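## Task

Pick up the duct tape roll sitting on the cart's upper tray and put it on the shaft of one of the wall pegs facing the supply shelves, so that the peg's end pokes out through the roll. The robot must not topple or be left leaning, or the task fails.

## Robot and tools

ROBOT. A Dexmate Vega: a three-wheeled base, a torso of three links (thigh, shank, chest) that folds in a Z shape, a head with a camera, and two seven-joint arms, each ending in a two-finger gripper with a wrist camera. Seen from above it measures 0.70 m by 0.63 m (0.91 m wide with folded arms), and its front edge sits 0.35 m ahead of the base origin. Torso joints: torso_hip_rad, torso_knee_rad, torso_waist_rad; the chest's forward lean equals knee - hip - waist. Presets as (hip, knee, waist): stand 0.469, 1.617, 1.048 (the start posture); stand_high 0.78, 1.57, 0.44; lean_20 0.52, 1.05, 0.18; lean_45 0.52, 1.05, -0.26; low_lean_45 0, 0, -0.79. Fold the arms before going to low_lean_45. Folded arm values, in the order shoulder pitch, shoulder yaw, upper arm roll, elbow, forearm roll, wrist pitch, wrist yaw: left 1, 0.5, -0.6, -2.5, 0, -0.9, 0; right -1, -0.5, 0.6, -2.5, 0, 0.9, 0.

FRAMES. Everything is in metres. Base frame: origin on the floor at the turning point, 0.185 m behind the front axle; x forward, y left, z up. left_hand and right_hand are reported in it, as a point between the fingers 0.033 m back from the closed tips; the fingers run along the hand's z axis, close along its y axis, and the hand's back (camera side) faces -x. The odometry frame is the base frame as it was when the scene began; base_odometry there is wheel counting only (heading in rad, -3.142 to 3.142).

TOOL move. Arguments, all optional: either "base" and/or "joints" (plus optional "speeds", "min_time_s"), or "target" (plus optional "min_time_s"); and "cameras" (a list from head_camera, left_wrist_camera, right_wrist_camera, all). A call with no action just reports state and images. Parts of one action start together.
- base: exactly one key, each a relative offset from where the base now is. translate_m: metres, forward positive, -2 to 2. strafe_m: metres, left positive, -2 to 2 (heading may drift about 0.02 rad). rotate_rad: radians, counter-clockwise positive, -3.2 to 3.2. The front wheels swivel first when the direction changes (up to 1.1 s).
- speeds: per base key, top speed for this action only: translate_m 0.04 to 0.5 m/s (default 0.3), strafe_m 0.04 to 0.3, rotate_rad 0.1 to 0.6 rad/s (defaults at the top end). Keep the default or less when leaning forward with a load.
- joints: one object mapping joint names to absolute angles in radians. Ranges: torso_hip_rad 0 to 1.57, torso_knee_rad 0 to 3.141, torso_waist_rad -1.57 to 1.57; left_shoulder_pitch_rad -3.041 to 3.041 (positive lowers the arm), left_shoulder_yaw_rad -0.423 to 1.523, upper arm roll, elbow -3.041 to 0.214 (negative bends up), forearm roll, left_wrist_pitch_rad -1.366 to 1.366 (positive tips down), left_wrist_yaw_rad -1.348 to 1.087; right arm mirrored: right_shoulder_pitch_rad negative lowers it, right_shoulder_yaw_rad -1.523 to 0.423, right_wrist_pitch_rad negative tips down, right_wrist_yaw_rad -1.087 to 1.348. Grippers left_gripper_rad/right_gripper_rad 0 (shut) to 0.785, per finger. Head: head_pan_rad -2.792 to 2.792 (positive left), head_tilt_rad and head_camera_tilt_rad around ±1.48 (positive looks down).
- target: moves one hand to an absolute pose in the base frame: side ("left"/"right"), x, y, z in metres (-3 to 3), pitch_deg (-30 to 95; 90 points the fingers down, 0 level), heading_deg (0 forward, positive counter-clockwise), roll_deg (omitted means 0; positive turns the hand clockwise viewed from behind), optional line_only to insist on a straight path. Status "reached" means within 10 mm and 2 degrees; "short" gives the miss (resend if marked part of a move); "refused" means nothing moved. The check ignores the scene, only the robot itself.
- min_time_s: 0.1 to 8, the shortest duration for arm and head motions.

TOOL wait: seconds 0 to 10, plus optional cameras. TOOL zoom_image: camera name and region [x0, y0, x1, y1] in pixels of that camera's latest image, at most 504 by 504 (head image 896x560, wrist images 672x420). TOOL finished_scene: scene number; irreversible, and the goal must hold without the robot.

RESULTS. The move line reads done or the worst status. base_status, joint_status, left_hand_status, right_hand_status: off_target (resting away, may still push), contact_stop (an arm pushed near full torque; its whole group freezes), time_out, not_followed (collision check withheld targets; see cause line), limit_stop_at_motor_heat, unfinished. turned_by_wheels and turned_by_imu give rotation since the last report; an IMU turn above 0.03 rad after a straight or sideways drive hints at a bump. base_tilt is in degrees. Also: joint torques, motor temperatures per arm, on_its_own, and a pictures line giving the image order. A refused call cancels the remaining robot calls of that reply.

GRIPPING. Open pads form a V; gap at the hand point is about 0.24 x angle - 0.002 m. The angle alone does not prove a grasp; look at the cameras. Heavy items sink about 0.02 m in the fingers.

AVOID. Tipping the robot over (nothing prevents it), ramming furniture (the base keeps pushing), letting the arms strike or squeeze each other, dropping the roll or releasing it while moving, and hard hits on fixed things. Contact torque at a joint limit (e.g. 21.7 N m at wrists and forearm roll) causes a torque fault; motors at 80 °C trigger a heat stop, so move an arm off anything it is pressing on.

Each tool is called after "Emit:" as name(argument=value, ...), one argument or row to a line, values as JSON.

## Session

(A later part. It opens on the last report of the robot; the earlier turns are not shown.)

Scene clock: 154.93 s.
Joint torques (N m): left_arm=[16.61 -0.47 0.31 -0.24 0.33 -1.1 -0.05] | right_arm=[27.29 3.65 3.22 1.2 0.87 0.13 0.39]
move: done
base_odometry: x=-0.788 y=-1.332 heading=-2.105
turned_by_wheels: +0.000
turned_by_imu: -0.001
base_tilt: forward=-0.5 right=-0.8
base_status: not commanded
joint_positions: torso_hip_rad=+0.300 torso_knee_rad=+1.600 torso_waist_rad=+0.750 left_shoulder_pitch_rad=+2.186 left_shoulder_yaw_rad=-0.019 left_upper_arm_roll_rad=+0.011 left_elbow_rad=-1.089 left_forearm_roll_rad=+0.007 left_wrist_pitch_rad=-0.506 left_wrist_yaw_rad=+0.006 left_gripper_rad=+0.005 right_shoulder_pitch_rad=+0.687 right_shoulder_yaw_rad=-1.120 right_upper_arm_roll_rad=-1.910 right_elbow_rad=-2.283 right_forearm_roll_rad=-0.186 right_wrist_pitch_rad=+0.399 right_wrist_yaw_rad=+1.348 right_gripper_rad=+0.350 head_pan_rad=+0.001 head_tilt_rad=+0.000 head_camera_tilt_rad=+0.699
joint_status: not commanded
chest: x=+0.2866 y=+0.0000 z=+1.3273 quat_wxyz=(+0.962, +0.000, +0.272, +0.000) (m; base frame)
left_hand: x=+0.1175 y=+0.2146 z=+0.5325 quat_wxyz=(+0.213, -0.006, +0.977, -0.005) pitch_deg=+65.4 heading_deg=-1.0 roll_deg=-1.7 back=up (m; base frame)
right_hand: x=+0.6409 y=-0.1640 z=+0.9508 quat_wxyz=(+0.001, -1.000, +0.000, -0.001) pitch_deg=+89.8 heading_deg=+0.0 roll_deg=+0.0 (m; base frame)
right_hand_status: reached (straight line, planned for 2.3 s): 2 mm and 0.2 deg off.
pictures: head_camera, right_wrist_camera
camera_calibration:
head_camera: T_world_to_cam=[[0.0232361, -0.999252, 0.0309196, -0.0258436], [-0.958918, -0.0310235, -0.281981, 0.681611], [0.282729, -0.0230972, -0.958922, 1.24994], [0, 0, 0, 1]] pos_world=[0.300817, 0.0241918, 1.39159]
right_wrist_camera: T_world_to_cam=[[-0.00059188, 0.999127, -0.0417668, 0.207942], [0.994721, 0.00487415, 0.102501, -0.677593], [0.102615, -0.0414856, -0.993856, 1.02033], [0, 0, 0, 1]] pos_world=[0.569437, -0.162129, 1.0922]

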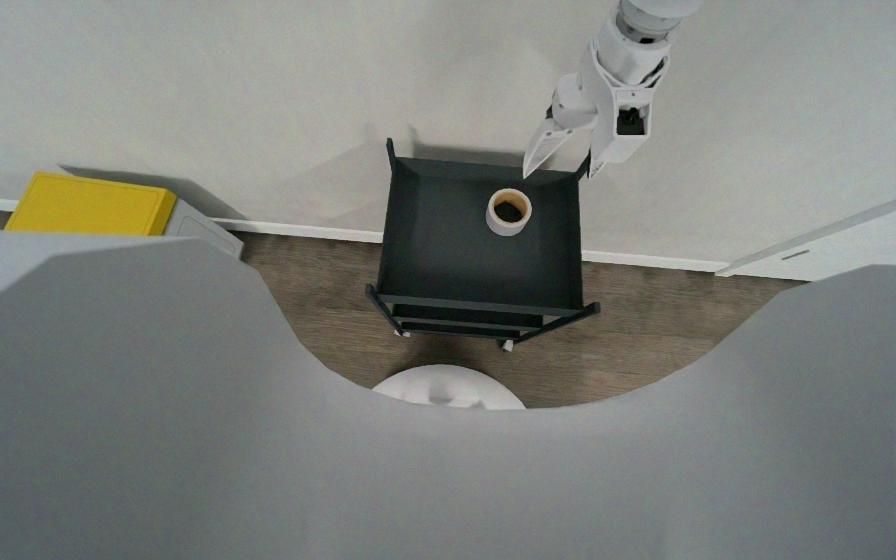

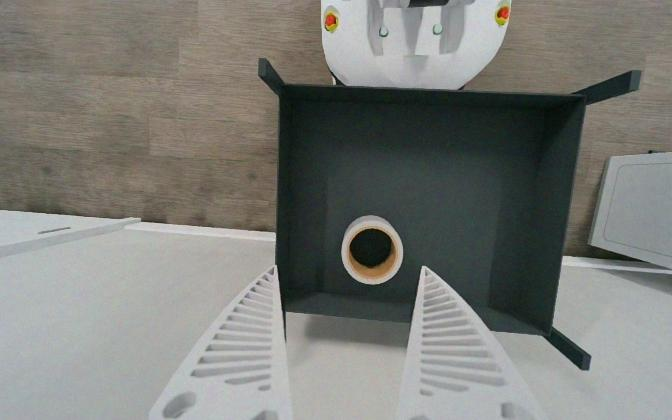

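Emit:
move(
  target={"side":"right","x":0.675,"y":-0.168,"z":0.81,"pitch_deg":90,"heading_deg":0,"line_only":true},
)

Emit:
move(
  joints={"right_gripper_rad":0.22},
  cameras=["head_camera","right_wrist_camera"],
)

Emit:
zoom_image(
  camera="head_camera",
  region=[400, 60, 650, 300],
)

Scene clock: 166.23 s.
Joint torques (N m): left_arm=[17.41 3.95 0.87 0.28 0.39 -0.88 0.52] | right_arm=[9.03 3.01 3.91 -0.06 0.26 -0.2 -0.37]
move: done
base_odometry: x=-0.788 y=-1.332 heading=-2.105
turned_by_wheels: +0.000
turned_by_imu: -0.001
base_tilt: forward=-0.5 right=-1.0
base_status: not commanded
joint_positions: torso_hip_rad=+0.300 torso_knee_rad=+1.600 torso_waist_rad=+0.750 left_shoulder_pitch_rad=+2.186 left_shoulder_yaw_rad=-0.019 left_upper_arm_roll_rad=+0.011 left_elbow_rad=-1.089 left_forearm_roll_rad=+0.007 left_wrist_pitch_rad=-0.506 left_wrist_yaw_rad=+0.006 left_gripper_rad=+0.005 right_shoulder_pitch_rad=+0.440 right_shoulder_yaw_rad=-0.946 right_upper_arm_roll_rad=-1.979 right_elbow_rad=-1.967 right_forearm_roll_rad=-0.482 right_wrist_pitch_rad=+0.431 right_wrist_yaw_rad=+1.096 right_gripper_rad=+0.350 head_pan_rad=+0.001 head_tilt_rad=+0.000 head_camera_tilt_rad=+0.699
joint_status: not commanded
chest: x=+0.2866 y=+0.0000 z=+1.3273 quat_wxyz=(+0.962, +0.000, +0.272, +0.000) (m; base frame)
left_hand: x=+0.1175 y=+0.2146 z=+0.5325 quat_wxyz=(+0.213, -0.006, +0.977, -0.005) pitch_deg=+65.4 heading_deg=-1.0 roll_deg=-1.7 back=up (m; base frame)
right_hand: x=+0.6751 y=-0.1678 z=+0.8119 quat_wxyz=(+0.000, -1.000, +0.000, +0.000) pitch_deg=+90.0 heading_deg=+0.0 roll_deg=+0.0 (m; base frame)
right_hand_status: reached (straight line, planned for 1.4 s): 2 mm and 0.0 deg off.
pictures: none

Scene clock: 166.83 s.
Joint torques (N m): left_arm=[18.87 0.82 1.88 -0.64 -0.52 -1.63 0.04] | right_arm=[9.52 2.42 3.76 -1.82 -0.11 0.81 -0.29]
move: done
base_odometry: x=-0.788 y=-1.332 heading=-2.105
turned_by_wheels: +0.000
turned_by_imu: +0.000
base_tilt: forward=-0.5 right=-0.7
base_status: not commanded
joint_positions: torso_hip_rad=+0.300 torso_knee_rad=+1.600 torso_waist_rad=+0.750 left_shoulder_pitch_rad=+2.186 left_shoulder_yaw_rad=-0.019 left_upper_arm_roll_rad=+0.011 left_elbow_rad=-1.089 left_forearm_roll_rad=+0.007 left_wrist_pitch_rad=-0.506 left_wrist_yaw_rad=+0.006 left_gripper_rad=+0.005 right_shoulder_pitch_rad=+0.438 right_shoulder_yaw_rad=-0.945 right_upper_arm_roll_rad=-1.980 right_elbow_rad=-1.964 right_forearm_roll_rad=-0.484 right_wrist_pitch_rad=+0.431 right_wrist_yaw_rad=+1.094 right_gripper_rad=+0.220 head_pan_rad=+0.001 head_tilt_rad=+0.000 head_camera_tilt_rad=+0.699
joint_status: all done
chest: x=+0.2866 y=+0.0000 z=+1.3273 quat_wxyz=(+0.962, +0.000, +0.272, +0.000) (m; base frame)
left_hand: x=+0.1175 y=+0.2146 z=+0.5325 quat_wxyz=(+0.213, -0.006, +0.977, -0.005) pitch_deg=+65.4 heading_deg=-1.0 roll_deg=-1.7 back=up (m; base frame)
right_hand: x=+0.6752 y=-0.1679 z=+0.8107 quat_wxyz=(+0.000, -1.000, +0.000, +0.000) pitch_deg=+90.0 heading_deg=+0.0 roll_deg=+0.0 (m; base frame)
pictures: head_camera, right_wrist_camera
camera_calibration:
head_camera: T_world_to_cam=[[0.0232361, -0.999252, 0.0309196, -0.0258436], [-0.958918, -0.0310235, -0.281981, 0.681611], [0.282729, -0.0230972, -0.958922, 1.24994], [0, 0, 0, 1]] pos_world=[0.300817, 0.0241918, 1.39159]
right_wrist_camera: T_world_to_cam=[[0.000149518, 0.999036, -0.043892, 0.207262], [0.994925, 0.00426765, 0.100526, -0.696096], [0.100617, -0.0436843, -0.993966, 0.878422], [0, 0, 0, 1]] pos_world=[0.604149, -0.165718, 0.952194]

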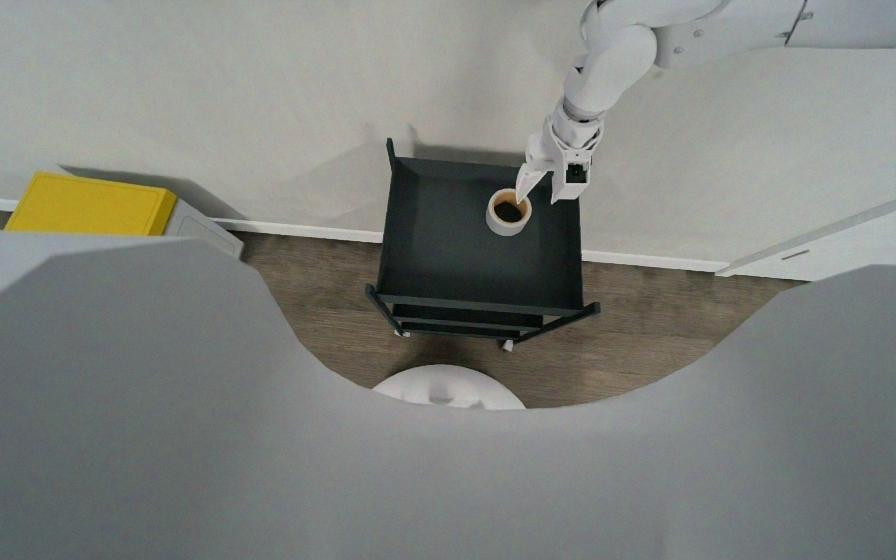

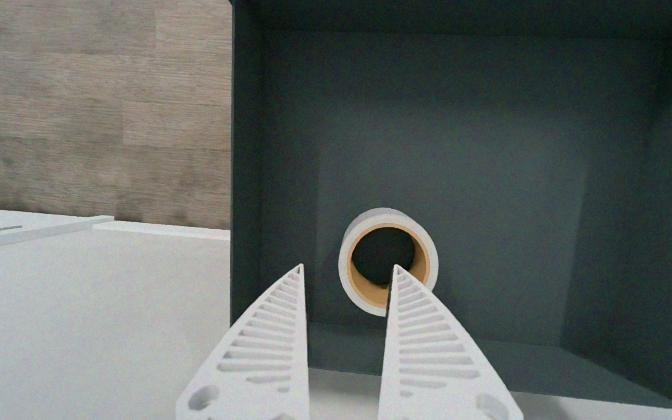

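Scaled by 2.016 from the camera's 896x560 image, which has a finer 960x600 frame.

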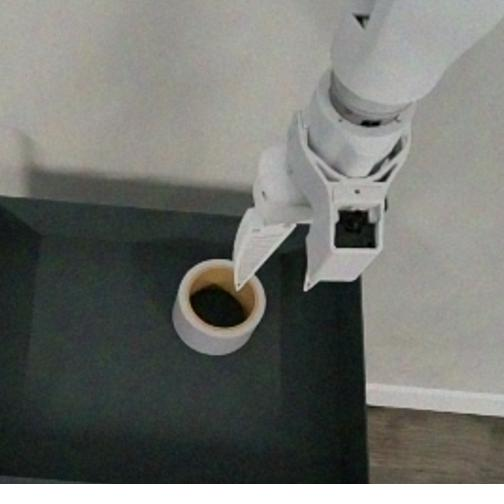

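Emit:
move(
  target={"side":"right","x":0.685,"y":-0.172,"z":0.772,"pitch_deg":90,"heading_deg":0,"line_only":true},
  cameras=["head_camera","right_wrist_camera"],
)

Emit:
zoom_image(
  camera="right_wrist_camera",
  region=[250, 170, 500, 340],
)

Emit:
zoom_image(
  camera="head_camera",
  region=[440, 120, 620, 260],
)

Scene clock: 174.63 s.
Joint torques (N m): left_arm=[15.74 0.95 -0.36 -0.33 -0.33 -1.07 0.24] | right_arm=[8 1.94 4.02 0.56 -0.1 -0.01 -0.2]
move: done
base_odometry: x=-0.788 y=-1.332 heading=-2.105
turned_by_wheels: +0.000
turned_by_imu: +0.000
base_tilt: forward=-0.4 right=-0.9
base_status: not commanded
joint_positions: torso_hip_rad=+0.300 torso_knee_rad=+1.600 torso_waist_rad=+0.750 left_shoulder_pitch_rad=+2.186 left_shoulder_yaw_rad=-0.019 left_upper_arm_roll_rad=+0.011 left_elbow_rad=-1.089 left_forearm_roll_rad=+0.007 left_wrist_pitch_rad=-0.506 left_wrist_yaw_rad=+0.006 left_gripper_rad=+0.005 right_shoulder_pitch_rad=+0.378 right_shoulder_yaw_rad=-0.888 right_upper_arm_roll_rad=-1.991 right_elbow_rad=-1.847 right_forearm_roll_rad=-0.547 right_wrist_pitch_rad=+0.449 right_wrist_yaw_rad=+1.016 right_gripper_rad=+0.220 head_pan_rad=+0.001 head_tilt_rad=+0.000 head_camera_tilt_rad=+0.699
joint_status: not commanded
chest: x=+0.2866 y=+0.0000 z=+1.3273 quat_wxyz=(+0.962, +0.000, +0.272, +0.000) (m; base frame)
left_hand: x=+0.1175 y=+0.2146 z=+0.5325 quat_wxyz=(+0.213, -0.006, +0.977, -0.005) pitch_deg=+65.4 heading_deg=-1.0 roll_deg=-1.7 back=up (m; base frame)
right_hand: x=+0.6850 y=-0.1718 z=+0.7736 quat_wxyz=(+0.000, -1.000, +0.000, +0.000) pitch_deg=+90.0 heading_deg=+0.0 roll_deg=+0.0 (m; base frame)
right_hand_status: reached (straight line, planned for 0.7 s): 2 mm and 0.0 deg off.
pictures: head_camera, right_wrist_camera
camera_calibration:
head_camera: T_world_to_cam=[[0.0232361, -0.999252, 0.0309196, -0.0258436], [-0.958918, -0.0310235, -0.281981, 0.681611], [0.282729, -0.0230972, -0.958922, 1.24994], [0, 0, 0, 1]] pos_world=[0.300817, 0.0241918, 1.39159]
right_wrist_camera: T_world_to_cam=[[0.000149518, 0.999036, -0.043892, 0.209428], [0.994925, 0.00426765, 0.100526, -0.7021], [0.100617, -0.0436843, -0.993966, 0.840394], [0, 0, 0, 1]] pos_world=[0.613949, -0.169518, 0.915094]

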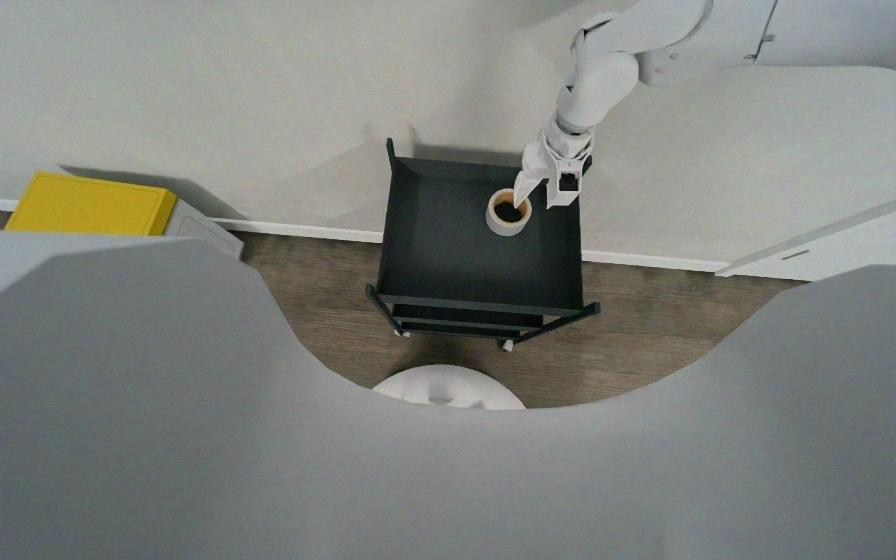

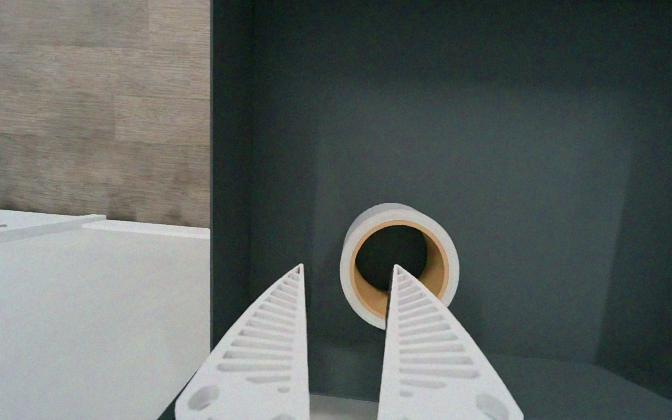

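Scaled by 2.016 from the camera's 672x420 image, which has a finer 960x600 frame.

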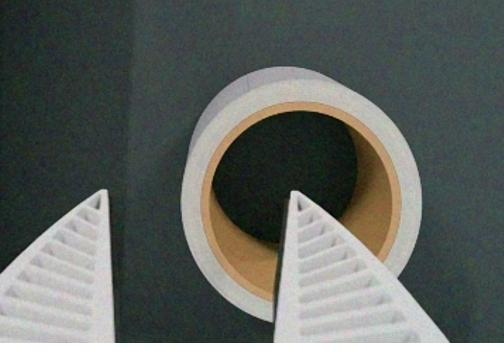

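Scaled by 2.800 from the camera's 896x560 image, which has a finer 960x600 frame.

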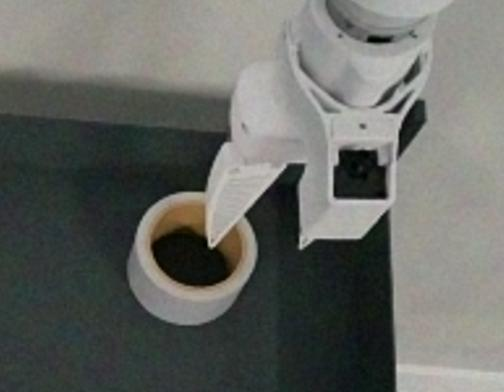

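Emit:
move(
  target={"side":"right","x":0.685,"y":-0.172,"z":0.732,"pitch_deg":90,"heading_deg":0,"line_only":true},
  cameras=["head_camera","right_wrist_camera"],
)

Emit:
zoom_image(
  camera="right_wrist_camera",
  region=[250, 170, 500, 340],
)

Emit:
zoom_image(
  camera="head_camera",
  region=[440, 120, 620, 260],
)

Scene clock: 183.67 s.
Joint torques (N m): left_arm=[15.55 -0.18 1.48 -0.79 0.18 -0.97 -0.36] | right_arm=[10.12 1.98 3.26 1.27 -0.15 -0.31 -0.17]
move: done
base_odometry: x=-0.788 y=-1.332 heading=-2.105
turned_by_wheels: +0.000
turned_by_imu: +0.000
base_tilt: forward=-0.4 right=-0.7
base_status: not commanded
joint_positions: torso_hip_rad=+0.300 torso_knee_rad=+1.600 torso_waist_rad=+0.750 left_shoulder_pitch_rad=+2.186 left_shoulder_yaw_rad=-0.019 left_upper_arm_roll_rad=+0.011 left_elbow_rad=-1.089 left_forearm_roll_rad=+0.007 left_wrist_pitch_rad=-0.506 left_wrist_yaw_rad=+0.006 left_gripper_rad=+0.005 right_shoulder_pitch_rad=+0.309 right_shoulder_yaw_rad=-0.832 right_upper_arm_roll_rad=-2.005 right_elbow_rad=-1.751 right_forearm_roll_rad=-0.610 right_wrist_pitch_rad=+0.439 right_wrist_yaw_rad=+0.944 right_gripper_rad=+0.220 head_pan_rad=+0.001 head_tilt_rad=+0.000 head_camera_tilt_rad=+0.699
joint_status: not commanded
chest: x=+0.2866 y=+0.0000 z=+1.3273 quat_wxyz=(+0.962, +0.000, +0.272, +0.000) (m; base frame)
left_hand: x=+0.1175 y=+0.2146 z=+0.5325 quat_wxyz=(+0.213, -0.006, +0.977, -0.005) pitch_deg=+65.4 heading_deg=-1.0 roll_deg=-1.7 back=up (m; base frame)
right_hand: x=+0.6854 y=-0.1719 z=+0.7340 quat_wxyz=(+0.000, -1.000, +0.000, +0.000) pitch_deg=+90.0 heading_deg=+0.0 roll_deg=+0.0 (m; base frame)
right_hand_status: reached (straight line, planned for 0.7 s): 2 mm and 0.0 deg off.
pictures: head_camera, right_wrist_camera
camera_calibration:
head_camera: T_world_to_cam=[[0.0232361, -0.999252, 0.0309196, -0.0258436], [-0.958918, -0.0310235, -0.281981, 0.681611], [0.282729, -0.0230972, -0.958922, 1.24994], [0, 0, 0, 1]] pos_world=[0.300817, 0.0241918, 1.39159]
right_wrist_camera: T_world_to_cam=[[0.000145252, 0.999036, -0.0438925, 0.207893], [0.994935, 0.00426759, 0.100427, -0.698337], [0.100518, -0.0436847, -0.993976, 0.801063], [0, 0, 0, 1]] pos_world=[0.614249, -0.169718, 0.875494]

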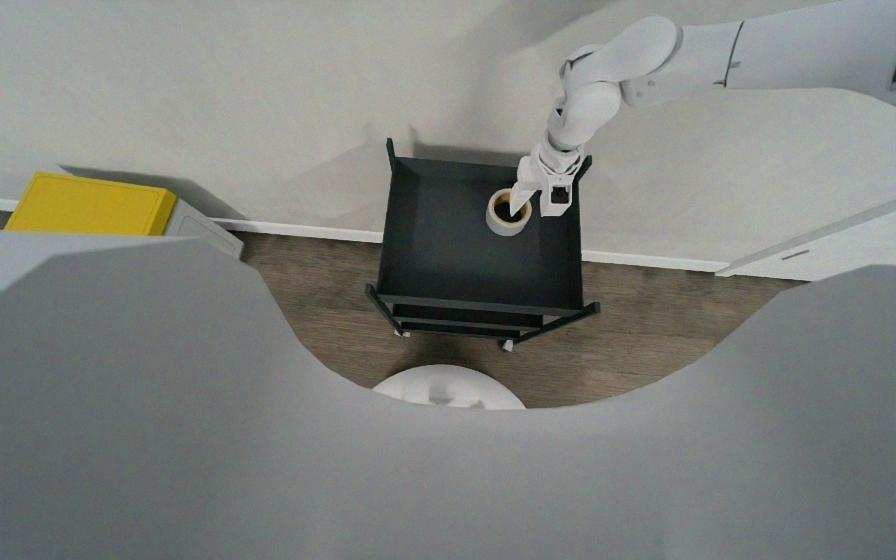

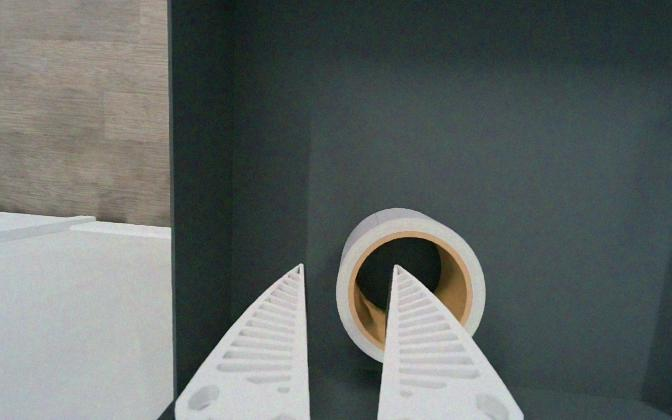

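Scaled by 2.016 from the camera's 672x420 image, which has a finer 960x600 frame.

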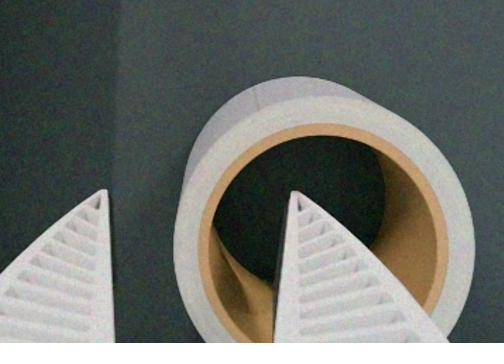

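Scaled by 2.800 from the camera's 896x560 image, which has a finer 960x600 frame.

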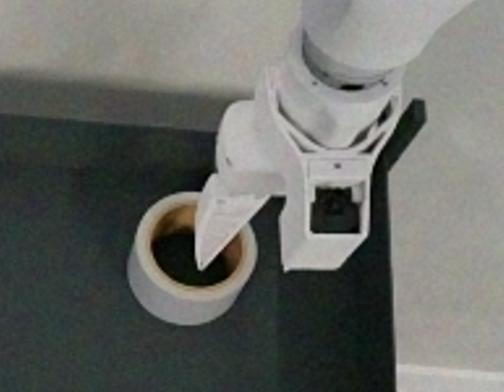

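Emit:
move(
  joints={"right_gripper_rad":0.01},
  cameras=["head_camera","right_wrist_camera"],
)

Emit:
move(
  target={"side":"right","x":0.66,"y":-0.172,"z":0.86,"pitch_deg":90,"heading_deg":0,"line_only":true},
  cameras=["head_camera","right_wrist_camera"],
)

Emit:
zoom_image(
  camera="right_wrist_camera",
  region=[200, 150, 550, 400],
)

Scene clock: 190.97 s.
Joint torques (N m): left_arm=[15.3 0.75 0.63 0.45 0 -1.27 0.26] | right_arm=[8.93 1.37 3.61 -1.11 0.13 0.36 -0.18]
move: done
base_odometry: x=-0.788 y=-1.332 heading=-2.105
turned_by_wheels: +0.000
turned_by_imu: +0.000
base_tilt: forward=-0.6 right=-0.7
base_status: not commanded
joint_positions: torso_hip_rad=+0.300 torso_knee_rad=+1.600 torso_waist_rad=+0.750 left_shoulder_pitch_rad=+2.186 left_shoulder_yaw_rad=-0.019 left_upper_arm_roll_rad=+0.011 left_elbow_rad=-1.089 left_forearm_roll_rad=+0.007 left_wrist_pitch_rad=-0.506 left_wrist_yaw_rad=+0.006 left_gripper_rad=+0.005 right_shoulder_pitch_rad=+0.306 right_shoulder_yaw_rad=-0.829 right_upper_arm_roll_rad=-2.006 right_elbow_rad=-1.746 right_forearm_roll_rad=-0.613 right_wrist_pitch_rad=+0.438 right_wrist_yaw_rad=+0.941 right_gripper_rad=+0.010 head_pan_rad=+0.001 head_tilt_rad=+0.000 head_camera_tilt_rad=+0.699
joint_status: all done
chest: x=+0.2866 y=+0.0000 z=+1.3273 quat_wxyz=(+0.962, +0.000, +0.272, +0.000) (m; base frame)
left_hand: x=+0.1175 y=+0.2146 z=+0.5325 quat_wxyz=(+0.213, -0.006, +0.977, -0.005) pitch_deg=+65.4 heading_deg=-1.0 roll_deg=-1.7 back=up (m; base frame)
right_hand: x=+0.6853 y=-0.1719 z=+0.7323 quat_wxyz=(+0.000, -1.000, +0.000, +0.000) pitch_deg=+90.0 heading_deg=+0.0 roll_deg=+0.0 (m; base frame)
pictures: head_camera, right_wrist_camera
camera_calibration:
head_camera: T_world_to_cam=[[0.0232361, -0.999252, 0.0309196, -0.0258436], [-0.958918, -0.0310235, -0.281981, 0.681611], [0.282729, -0.0230972, -0.958922, 1.24994], [0, 0, 0, 1]] pos_world=[0.300817, 0.0241918, 1.39159]
right_wrist_camera: T_world_to_cam=[[-0.0000492064, 0.999035, -0.0439128, 0.207955], [0.994925, 0.00446726, 0.100517, -0.698205], [0.100616, -0.043685, -0.993966, 0.799304], [0, 0, 0, 1]] pos_world=[0.614249, -0.169718, 0.873794]

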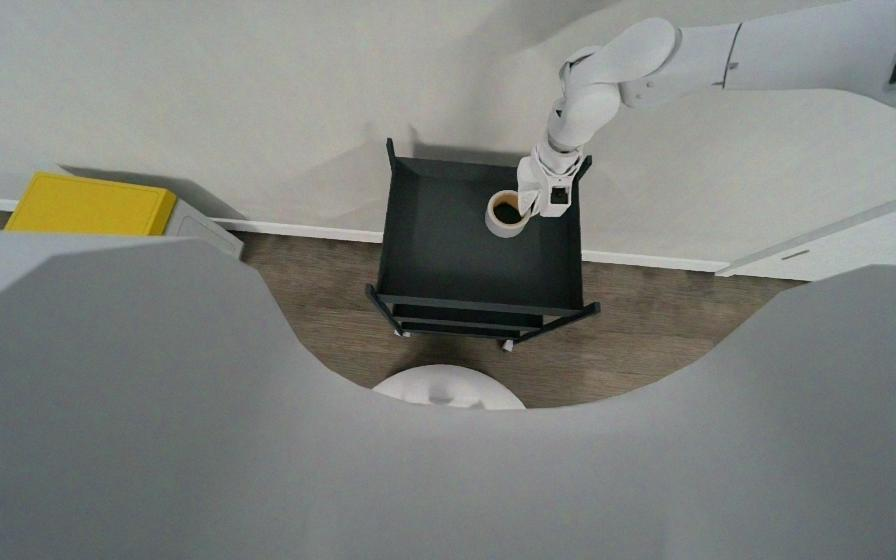

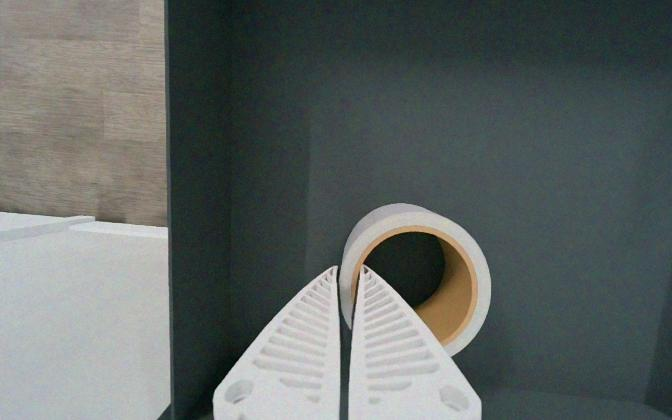

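Scene clock: 193.73 s.
Joint torques (N m): left_arm=[16 1.49 -0.03 1.53 -0.07 -1.6 0.39] | right_arm=[28.59 -1.91 10.8 -1.35 0.88 -0.51 0.31]
move: done
base_odometry: x=-0.788 y=-1.332 heading=-2.105
turned_by_wheels: +0.000
turned_by_imu: +0.000
base_tilt: forward=-0.6 right=-0.8
base_status: not commanded
joint_positions: torso_hip_rad=+0.300 torso_knee_rad=+1.600 torso_waist_rad=+0.750 left_shoulder_pitch_rad=+2.186 left_shoulder_yaw_rad=-0.019 left_upper_arm_roll_rad=+0.011 left_elbow_rad=-1.089 left_forearm_roll_rad=+0.007 left_wrist_pitch_rad=-0.506 left_wrist_yaw_rad=+0.006 left_gripper_rad=+0.005 right_shoulder_pitch_rad=+0.520 right_shoulder_yaw_rad=-1.036 right_upper_arm_roll_rad=-1.965 right_elbow_rad=-2.105 right_forearm_roll_rad=-0.403 right_wrist_pitch_rad=+0.427 right_wrist_yaw_rad=+1.185 right_gripper_rad=+0.010 head_pan_rad=+0.001 head_tilt_rad=+0.000 head_camera_tilt_rad=+0.699
joint_status: not commanded
chest: x=+0.2866 y=+0.0000 z=+1.3273 quat_wxyz=(+0.962, +0.000, +0.272, +0.000) (m; base frame)
left_hand: x=+0.1175 y=+0.2146 z=+0.5325 quat_wxyz=(+0.213, -0.006, +0.977, -0.005) pitch_deg=+65.4 heading_deg=-1.0 roll_deg=-1.7 back=up (m; base frame)
right_hand: x=+0.6602 y=-0.1721 z=+0.8581 quat_wxyz=(+0.000, -1.000, +0.000, +0.000) pitch_deg=+90.0 heading_deg=+0.0 roll_deg=+0.0 (m; base frame)
right_hand_status: reached (straight line, planned for 1.5 s): 2 mm and 0.0 deg off.
pictures: head_camera, right_wrist_camera
camera_calibration:
head_camera: T_world_to_cam=[[0.0232361, -0.999252, 0.0309196, -0.0258436], [-0.958918, -0.0310235, -0.281981, 0.681611], [0.282729, -0.0230972, -0.958922, 1.24994], [0, 0, 0, 1]] pos_world=[0.300817, 0.0241918, 1.39159]
right_wrist_camera: T_world_to_cam=[[0.000126829, 0.999023, -0.0441911, 0.213753], [0.995056, 0.00426292, 0.0992269, -0.684815], [0.0993184, -0.0439852, -0.994083, 0.927784], [0, 0, 0, 1]] pos_world=[0.589256, -0.169816, 0.999692]

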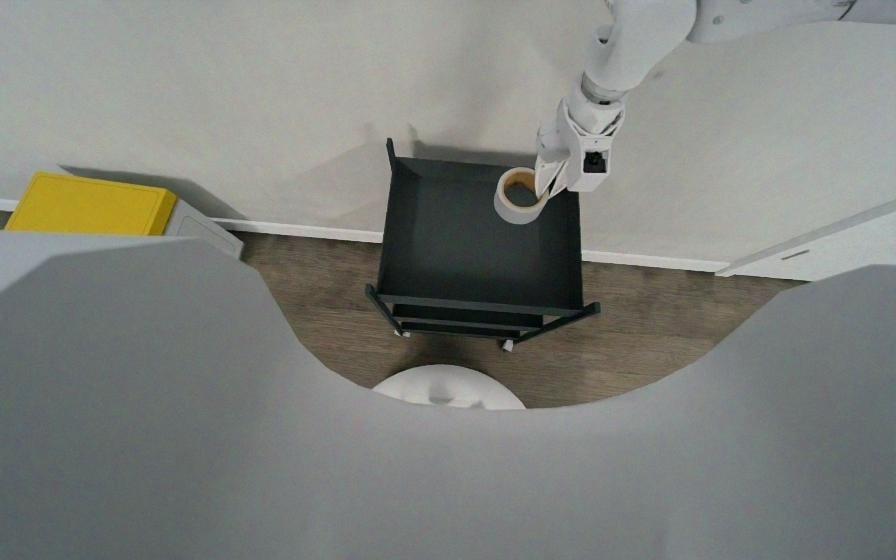

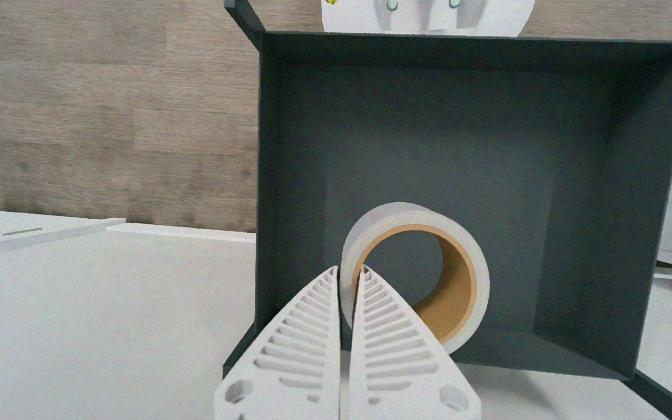

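Scaled by 1.440 from the camera's 672x420 image, which has a finer 960x600 frame.

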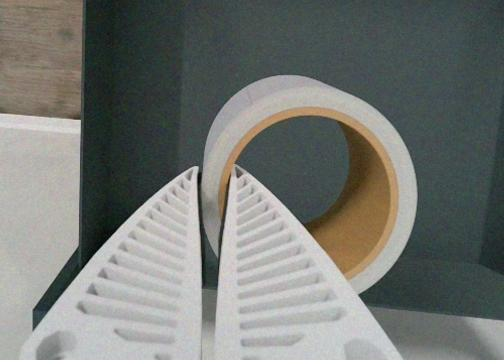

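Emit:
move(
  target={"side":"right","x":0.58,"y":-0.2,"z":1.0,"pitch_deg":90,"heading_deg":0,"line_only":true},
)

Emit:
move(
  base={"translate_m":-0.6},
  speeds={"translate_m":0.2},
  cameras=["head_camera","right_wrist_camera"],
)

Emit:
move(
  target={"side":"right","x":0.55,"y":-0.2,"z":1.0,"pitch_deg":30,"heading_deg":0,"line_only":true},
  cameras=["head_camera","right_wrist_camera"],
)

Scene clock: 210.00 s.
Joint torques (N m): left_arm=[17.58 1.49 0.71 1.21 0.4 -1.12 0.22] | right_arm=[24.37 3.52 3.23 -2.32 1 0.13 0.13]
move: done
base_odometry: x=-0.788 y=-1.332 heading=-2.105
turned_by_wheels: +0.000
turned_by_imu: -0.001
base_tilt: forward=-0.4 right=-0.7
base_status: not commanded
joint_positions: torso_hip_rad=+0.300 torso_knee_rad=+1.600 torso_waist_rad=+0.750 left_shoulder_pitch_rad=+2.186 left_shoulder_yaw_rad=-0.019 left_upper_arm_roll_rad=+0.011 left_elbow_rad=-1.089 left_forearm_roll_rad=+0.007 left_wrist_pitch_rad=-0.506 left_wrist_yaw_rad=+0.006 left_gripper_rad=+0.005 right_shoulder_pitch_rad=+1.170 right_shoulder_yaw_rad=-1.314 right_upper_arm_roll_rad=-2.317 right_elbow_rad=-2.508 right_forearm_roll_rad=-0.118 right_wrist_pitch_rad=+0.422 right_wrist_yaw_rad=+1.348 right_gripper_rad=+0.010 head_pan_rad=+0.001 head_tilt_rad=+0.000 head_camera_tilt_rad=+0.699
joint_status: not commanded
chest: x=+0.2866 y=+0.0000 z=+1.3273 quat_wxyz=(+0.962, +0.000, +0.272, +0.000) (m; base frame)
left_hand: x=+0.1175 y=+0.2146 z=+0.5325 quat_wxyz=(+0.213, -0.006, +0.977, -0.005) pitch_deg=+65.4 heading_deg=-1.0 roll_deg=-1.7 back=up (m; base frame)
right_hand: x=+0.5804 y=-0.1999 z=+0.9995 quat_wxyz=(+0.000, -1.000, +0.000, +0.000) pitch_deg=+90.0 heading_deg=+0.0 roll_deg=+0.0 (m; base frame)
right_hand_status: reached (straight line, planned for 2.7 s): 1 mm and 0.0 deg off.
pictures: none

Scene clock: 214.30 s.
Joint torques (N m): left_arm=[17.07 -0.49 0.66 -1.7 0.42 0.41 0.18] | right_arm=[24.23 2.92 3.69 -1.38 0.77 -0.14 0.34]
move: done
base_odometry: x=-0.482 y=-0.816 heading=-2.107
turned_by_wheels: -0.001
turned_by_imu: +0.000
base_tilt: forward=-0.6 right=-0.7
base_status: done
joint_positions: torso_hip_rad=+0.300 torso_knee_rad=+1.600 torso_waist_rad=+0.750 left_shoulder_pitch_rad=+2.186 left_shoulder_yaw_rad=-0.019 left_upper_arm_roll_rad=+0.011 left_elbow_rad=-1.089 left_forearm_roll_rad=+0.007 left_wrist_pitch_rad=-0.506 left_wrist_yaw_rad=+0.006 left_gripper_rad=+0.005 right_shoulder_pitch_rad=+1.174 right_shoulder_yaw_rad=-1.315 right_upper_arm_roll_rad=-2.320 right_elbow_rad=-2.509 right_forearm_roll_rad=-0.117 right_wrist_pitch_rad=+0.422 right_wrist_yaw_rad=+1.348 right_gripper_rad=+0.010 head_pan_rad=+0.001 head_tilt_rad=+0.000 head_camera_tilt_rad=+0.699
joint_status: not commanded
chest: x=+0.2866 y=+0.0000 z=+1.3273 quat_wxyz=(+0.962, +0.000, +0.272, +0.000) (m; base frame)
left_hand: x=+0.1175 y=+0.2146 z=+0.5325 quat_wxyz=(+0.213, -0.006, +0.977, -0.005) pitch_deg=+65.4 heading_deg=-1.0 roll_deg=-1.7 back=up (m; base frame)
right_hand: x=+0.5800 y=-0.1999 z=+1.0000 quat_wxyz=(+0.000, -1.000, +0.000, +0.000) pitch_deg=+90.0 heading_deg=+0.0 roll_deg=+0.0 (m; base frame)
pictures: head_camera, right_wrist_camera
camera_calibration:
head_camera: T_world_to_cam=[[0.0232326, -0.999252, 0.0309208, -0.0258441], [-0.958891, -0.0310227, -0.282073, 0.681732], [0.282821, -0.0230964, -0.958895, 1.24987], [0, 0, 0, 1]] pos_world=[0.300818, 0.0241918, 1.39159]
right_wrist_camera: T_world_to_cam=[[-0.0000865439, 0.99904, -0.0438118, 0.247583], [0.994986, 0.00446777, 0.0999131, -0.619567], [0.100013, -0.0435835, -0.994031, 1.07516], [0, 0, 0, 1]] pos_world=[0.508952, -0.197718, 1.14149]

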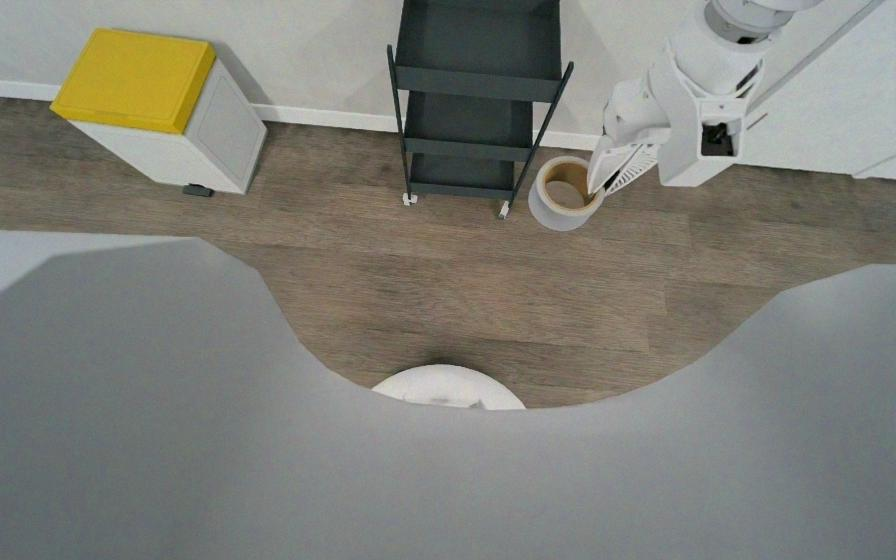

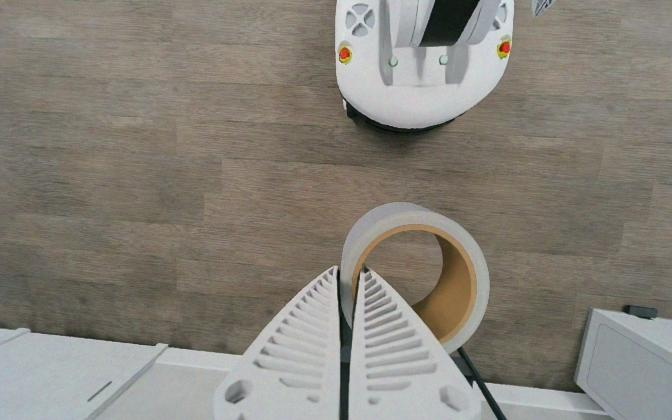

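Scene clock: 214.60 s.
Joint torques (N m): left_arm=[16.1 0.53 2.01 0.66 0.25 -0.45 -0.01] | right_arm=[24.38 2.99 3.69 -0.79 0.78 0.16 0.18]
move: refused
base_odometry: x=-0.482 y=-0.816 heading=-2.107
turned_by_wheels: +0.000
turned_by_imu: +0.000
base_tilt: forward=-0.6 right=-0.8
base_status: not commanded
joint_positions: torso_hip_rad=+0.300 torso_knee_rad=+1.600 torso_waist_rad=+0.750 left_shoulder_pitch_rad=+2.186 left_shoulder_yaw_rad=-0.019 left_upper_arm_roll_rad=+0.011 left_elbow_rad=-1.089 left_forearm_roll_rad=+0.007 left_wrist_pitch_rad=-0.506 left_wrist_yaw_rad=+0.006 left_gripper_rad=+0.005 right_shoulder_pitch_rad=+1.174 right_shoulder_yaw_rad=-1.315 right_upper_arm_roll_rad=-2.320 right_elbow_rad=-2.509 right_forearm_roll_rad=-0.117 right_wrist_pitch_rad=+0.422 right_wrist_yaw_rad=+1.348 right_gripper_rad=+0.010 head_pan_rad=+0.001 head_tilt_rad=+0.000 head_camera_tilt_rad=+0.699
joint_status: not commanded
chest: x=+0.2866 y=+0.0000 z=+1.3273 quat_wxyz=(+0.962, +0.000, +0.272, +0.000) (m; base frame)
left_hand: x=+0.1175 y=+0.2146 z=+0.5325 quat_wxyz=(+0.213, -0.006, +0.977, -0.005) pitch_deg=+65.4 heading_deg=-1.0 roll_deg=-1.7 back=up (m; base frame)
right_hand: x=+0.5800 y=-0.1999 z=+1.0000 quat_wxyz=(+0.000, -1.000, +0.000, +0.000) pitch_deg=+90.0 heading_deg=+0.0 roll_deg=+0.0 (m; base frame)
right_hand_status: refused: the best posture that gets there brings the right upper arm into the right forearm, as the model's coarse spheres have them (needs 2.6 cm clear). Nothing moved.
pictures: head_camera, right_wrist_camera
camera_calibration:
head_camera: T_world_to_cam=[[0.0232326, -0.999252, 0.0309208, -0.0258441], [-0.958891, -0.0310227, -0.282073, 0.681732], [0.282821, -0.0230964, -0.958895, 1.24987], [0, 0, 0, 1]] pos_world=[0.300818, 0.0241918, 1.39159]
right_wrist_camera: T_world_to_cam=[[-0.0000865439, 0.99904, -0.0438118, 0.247583], [0.994986, 0.00446777, 0.0999131, -0.619567], [0.100013, -0.0435835, -0.994031, 1.07516], [0, 0, 0, 1]] pos_world=[0.508952, -0.197718, 1.14149]

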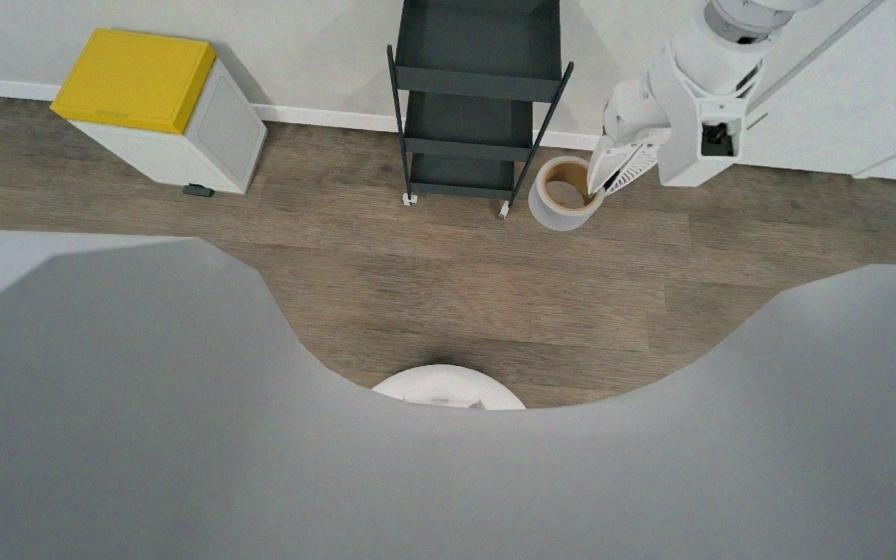

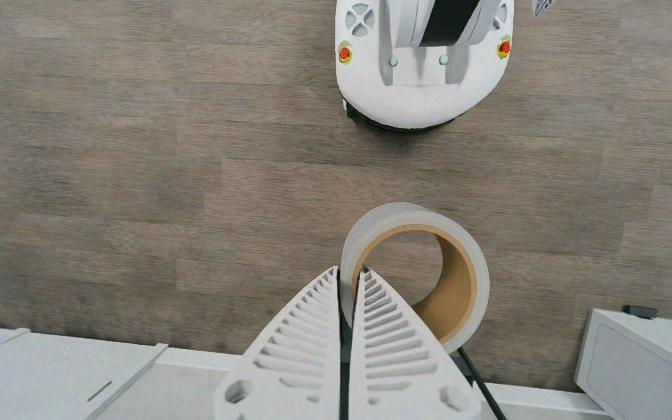

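Emit:
move(
  base={"rotate_rad":-1.565},
  joints={"torso_hip_rad":0.469,"torso_knee_rad":1.617,"torso_waist_rad":1.048,"head_camera_tilt_rad":0.2},
  cameras=["head_camera","right_wrist_camera"],
)

Emit:
zoom_image(
  camera="head_camera",
  region=[420, 200, 670, 360],
)

Emit:
move(
  target={"side":"right","x":0.5,"y":-0.25,"z":1.05,"pitch_deg":0,"heading_deg":0},
  cameras=["head_camera","right_wrist_camera"],
)

Scene clock: 224.13 s.
Joint torques (N m): left_arm=[7.81 -1.67 0.66 -3.67 0.1 -0.36 0.19] | right_arm=[22.73 4.12 3.1 0.95 0.05 -0.97 -0.04]
move: done
base_odometry: x=-0.480 y=-0.817 heading=+2.610
turned_by_wheels: -1.567
turned_by_imu: -1.562
base_tilt: forward=-0.6 right=-0.8
base_status: done
joint_positions: torso_hip_rad=+0.469 torso_knee_rad=+1.617 torso_waist_rad=+1.048 left_shoulder_pitch_rad=+2.186 left_shoulder_yaw_rad=-0.019 left_upper_arm_roll_rad=+0.011 left_elbow_rad=-1.089 left_forearm_roll_rad=+0.007 left_wrist_pitch_rad=-0.506 left_wrist_yaw_rad=+0.006 left_gripper_rad=+0.005 right_shoulder_pitch_rad=+1.174 right_shoulder_yaw_rad=-1.315 right_upper_arm_roll_rad=-2.320 right_elbow_rad=-2.509 right_forearm_roll_rad=-0.117 right_wrist_pitch_rad=+0.422 right_wrist_yaw_rad=+1.348 right_gripper_rad=+0.010 head_pan_rad=+0.000 head_tilt_rad=+0.000 head_camera_tilt_rad=+0.201
joint_status: all done
chest: x=-0.0112 y=+0.0000 z=+1.4155 quat_wxyz=(+0.999, +0.000, +0.050, +0.000) (m; base frame)
left_hand: x=+0.1823 y=+0.2146 z=+0.6262 quat_wxyz=(+0.426, -0.005, +0.905, -0.006) pitch_deg=+39.6 heading_deg=-0.5 roll_deg=-1.1 back=up (m; base frame)
right_hand: x=+0.3954 y=-0.1999 z=+1.2483 quat_wxyz=(+0.000, -0.975, +0.000, -0.223) pitch_deg=+64.2 heading_deg=+0.0 roll_deg=+0.0 back=down (m; base frame)
pictures: head_camera, right_wrist_camera
camera_calibration:
head_camera: T_world_to_cam=[[-0.0115578, -0.99926, 0.0366762, -0.0313699], [-0.329735, -0.0308183, -0.94357, 1.41026], [0.944003, -0.022999, -0.329135, 0.525221], [0, 0, 0, 1]] pos_world=[-0.031161, 0.0241946, 1.5047]
right_wrist_camera: T_world_to_cam=[[0.0189745, 0.99904, -0.0394934, 0.245519], [0.852533, 0.00446936, 0.522655, -0.932115], [0.52233, -0.0435865, -0.851629, 0.995708], [0, 0, 0, 1]] pos_world=[0.269912, -0.197718, 1.34485]

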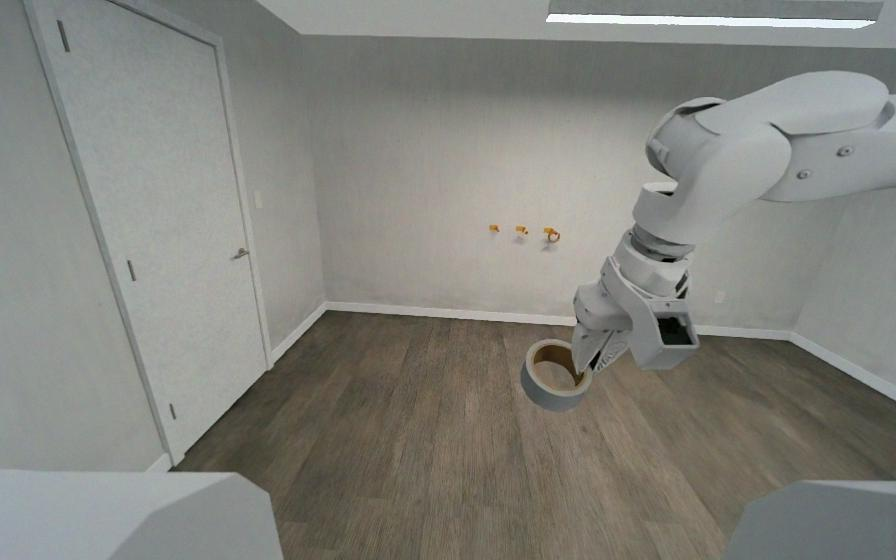

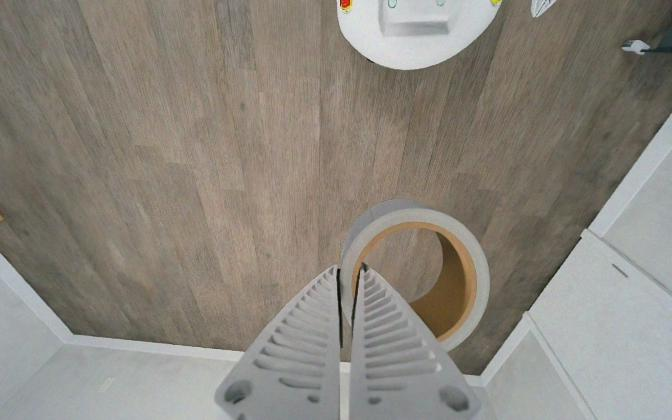

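Scaled by 2.016 from the camera's 896x560 image, which has a finer 960x600 frame.

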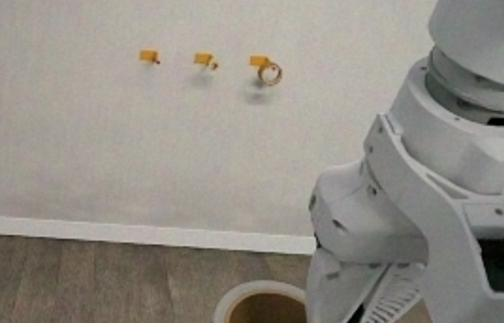

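Scene clock: 233.50 s.
Joint torques (N m): left_arm=[5.87 1.35 -0.21 -2.8 0.37 -2.73 0.14] | right_arm=[-0.85 -4.45 8.01 -3.34 -1.02 2.34 -0.09]
move: done
base_odometry: x=-0.480 y=-0.817 heading=+2.610
turned_by_wheels: +0.000
turned_by_imu: -0.001
base_tilt: forward=-0.7 right=-0.7
base_status: not commanded
joint_positions: torso_hip_rad=+0.469 torso_knee_rad=+1.617 torso_waist_rad=+1.048 left_shoulder_pitch_rad=+2.186 left_shoulder_yaw_rad=-0.019 left_upper_arm_roll_rad=+0.011 left_elbow_rad=-1.089 left_forearm_roll_rad=+0.007 left_wrist_pitch_rad=-0.506 left_wrist_yaw_rad=+0.006 left_gripper_rad=+0.005 right_shoulder_pitch_rad=-1.282 right_shoulder_yaw_rad=-1.235 right_upper_arm_roll_rad=-1.276 right_elbow_rad=-2.049 right_forearm_roll_rad=+0.586 right_wrist_pitch_rad=+0.633 right_wrist_yaw_rad=-1.083 right_gripper_rad=+0.010 head_pan_rad=+0.000 head_tilt_rad=+0.000 head_camera_tilt_rad=+0.201
joint_status: not commanded
chest: x=-0.0112 y=+0.0000 z=+1.4155 quat_wxyz=(+0.999, +0.000, +0.050, +0.000) (m; base frame)
left_hand: x=+0.1823 y=+0.2146 z=+0.6262 quat_wxyz=(+0.426, -0.005, +0.905, -0.006) pitch_deg=+39.6 heading_deg=-0.5 roll_deg=-1.1 back=up (m; base frame)
right_hand: x=+0.5009 y=-0.2478 z=+1.0516 quat_wxyz=(+0.708, -0.002, +0.706, +0.002) pitch_deg=-0.2 heading_deg=+0.4 roll_deg=+0.0 back=up (m; base frame)
right_hand_status: reached (checked arc [no straight line was possible; over the whole arc the hand travels 0.92 m to end 0.23 m from its start, up to 0.31 m off the straight line; right_shoulder_pitch_rad turns most, 2.46 rad; on the way or at its end the hand turns up to 180 deg from its attitude at the start], planned for 8.0 s): 3 mm and 0.4 deg off.
pictures: head_camera, right_wrist_camera
camera_calibration:
head_camera: T_world_to_cam=[[-0.0115578, -0.99926, 0.0366762, -0.0313699], [-0.329735, -0.0308183, -0.94357, 1.41026], [0.944003, -0.022999, -0.329135, 0.525221], [0, 0, 0, 1]] pos_world=[-0.031161, 0.0241946, 1.5047]
right_wrist_camera: T_world_to_cam=[[0.0502992, -0.998734, 0.00076797, -0.269527], [-0.0968506, -0.005643, -0.995283, 1.1503], [0.994027, 0.0499876, -0.0970118, -0.235553], [0, 0, 0, 1]] pos_world=[0.359111, -0.25092, 1.12223]

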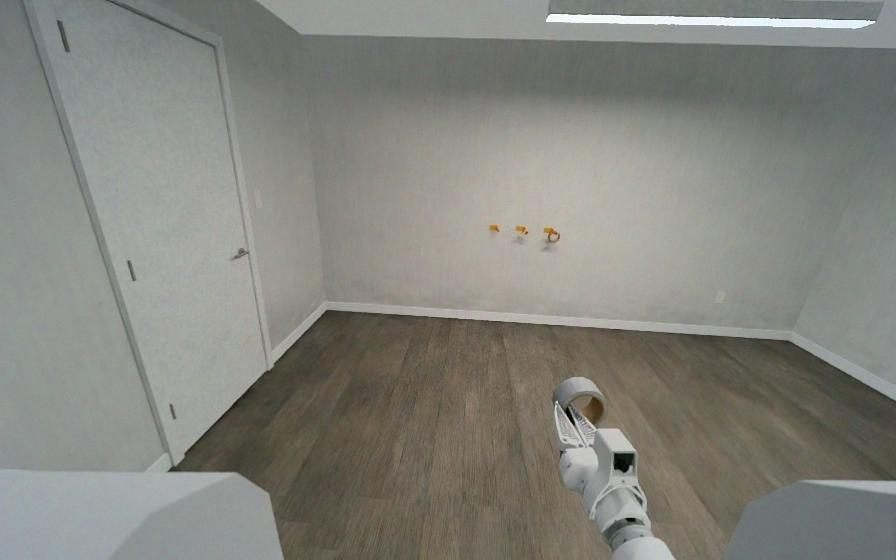

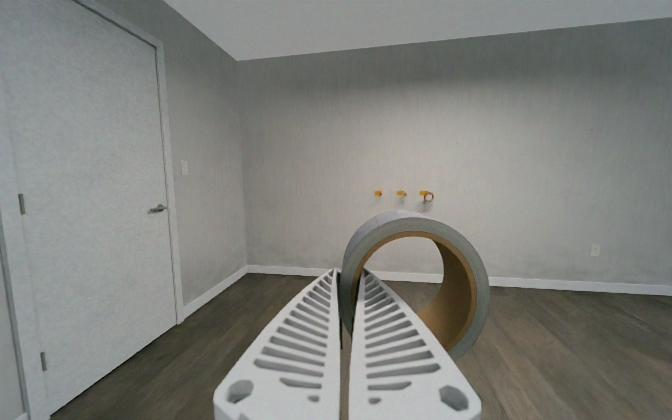

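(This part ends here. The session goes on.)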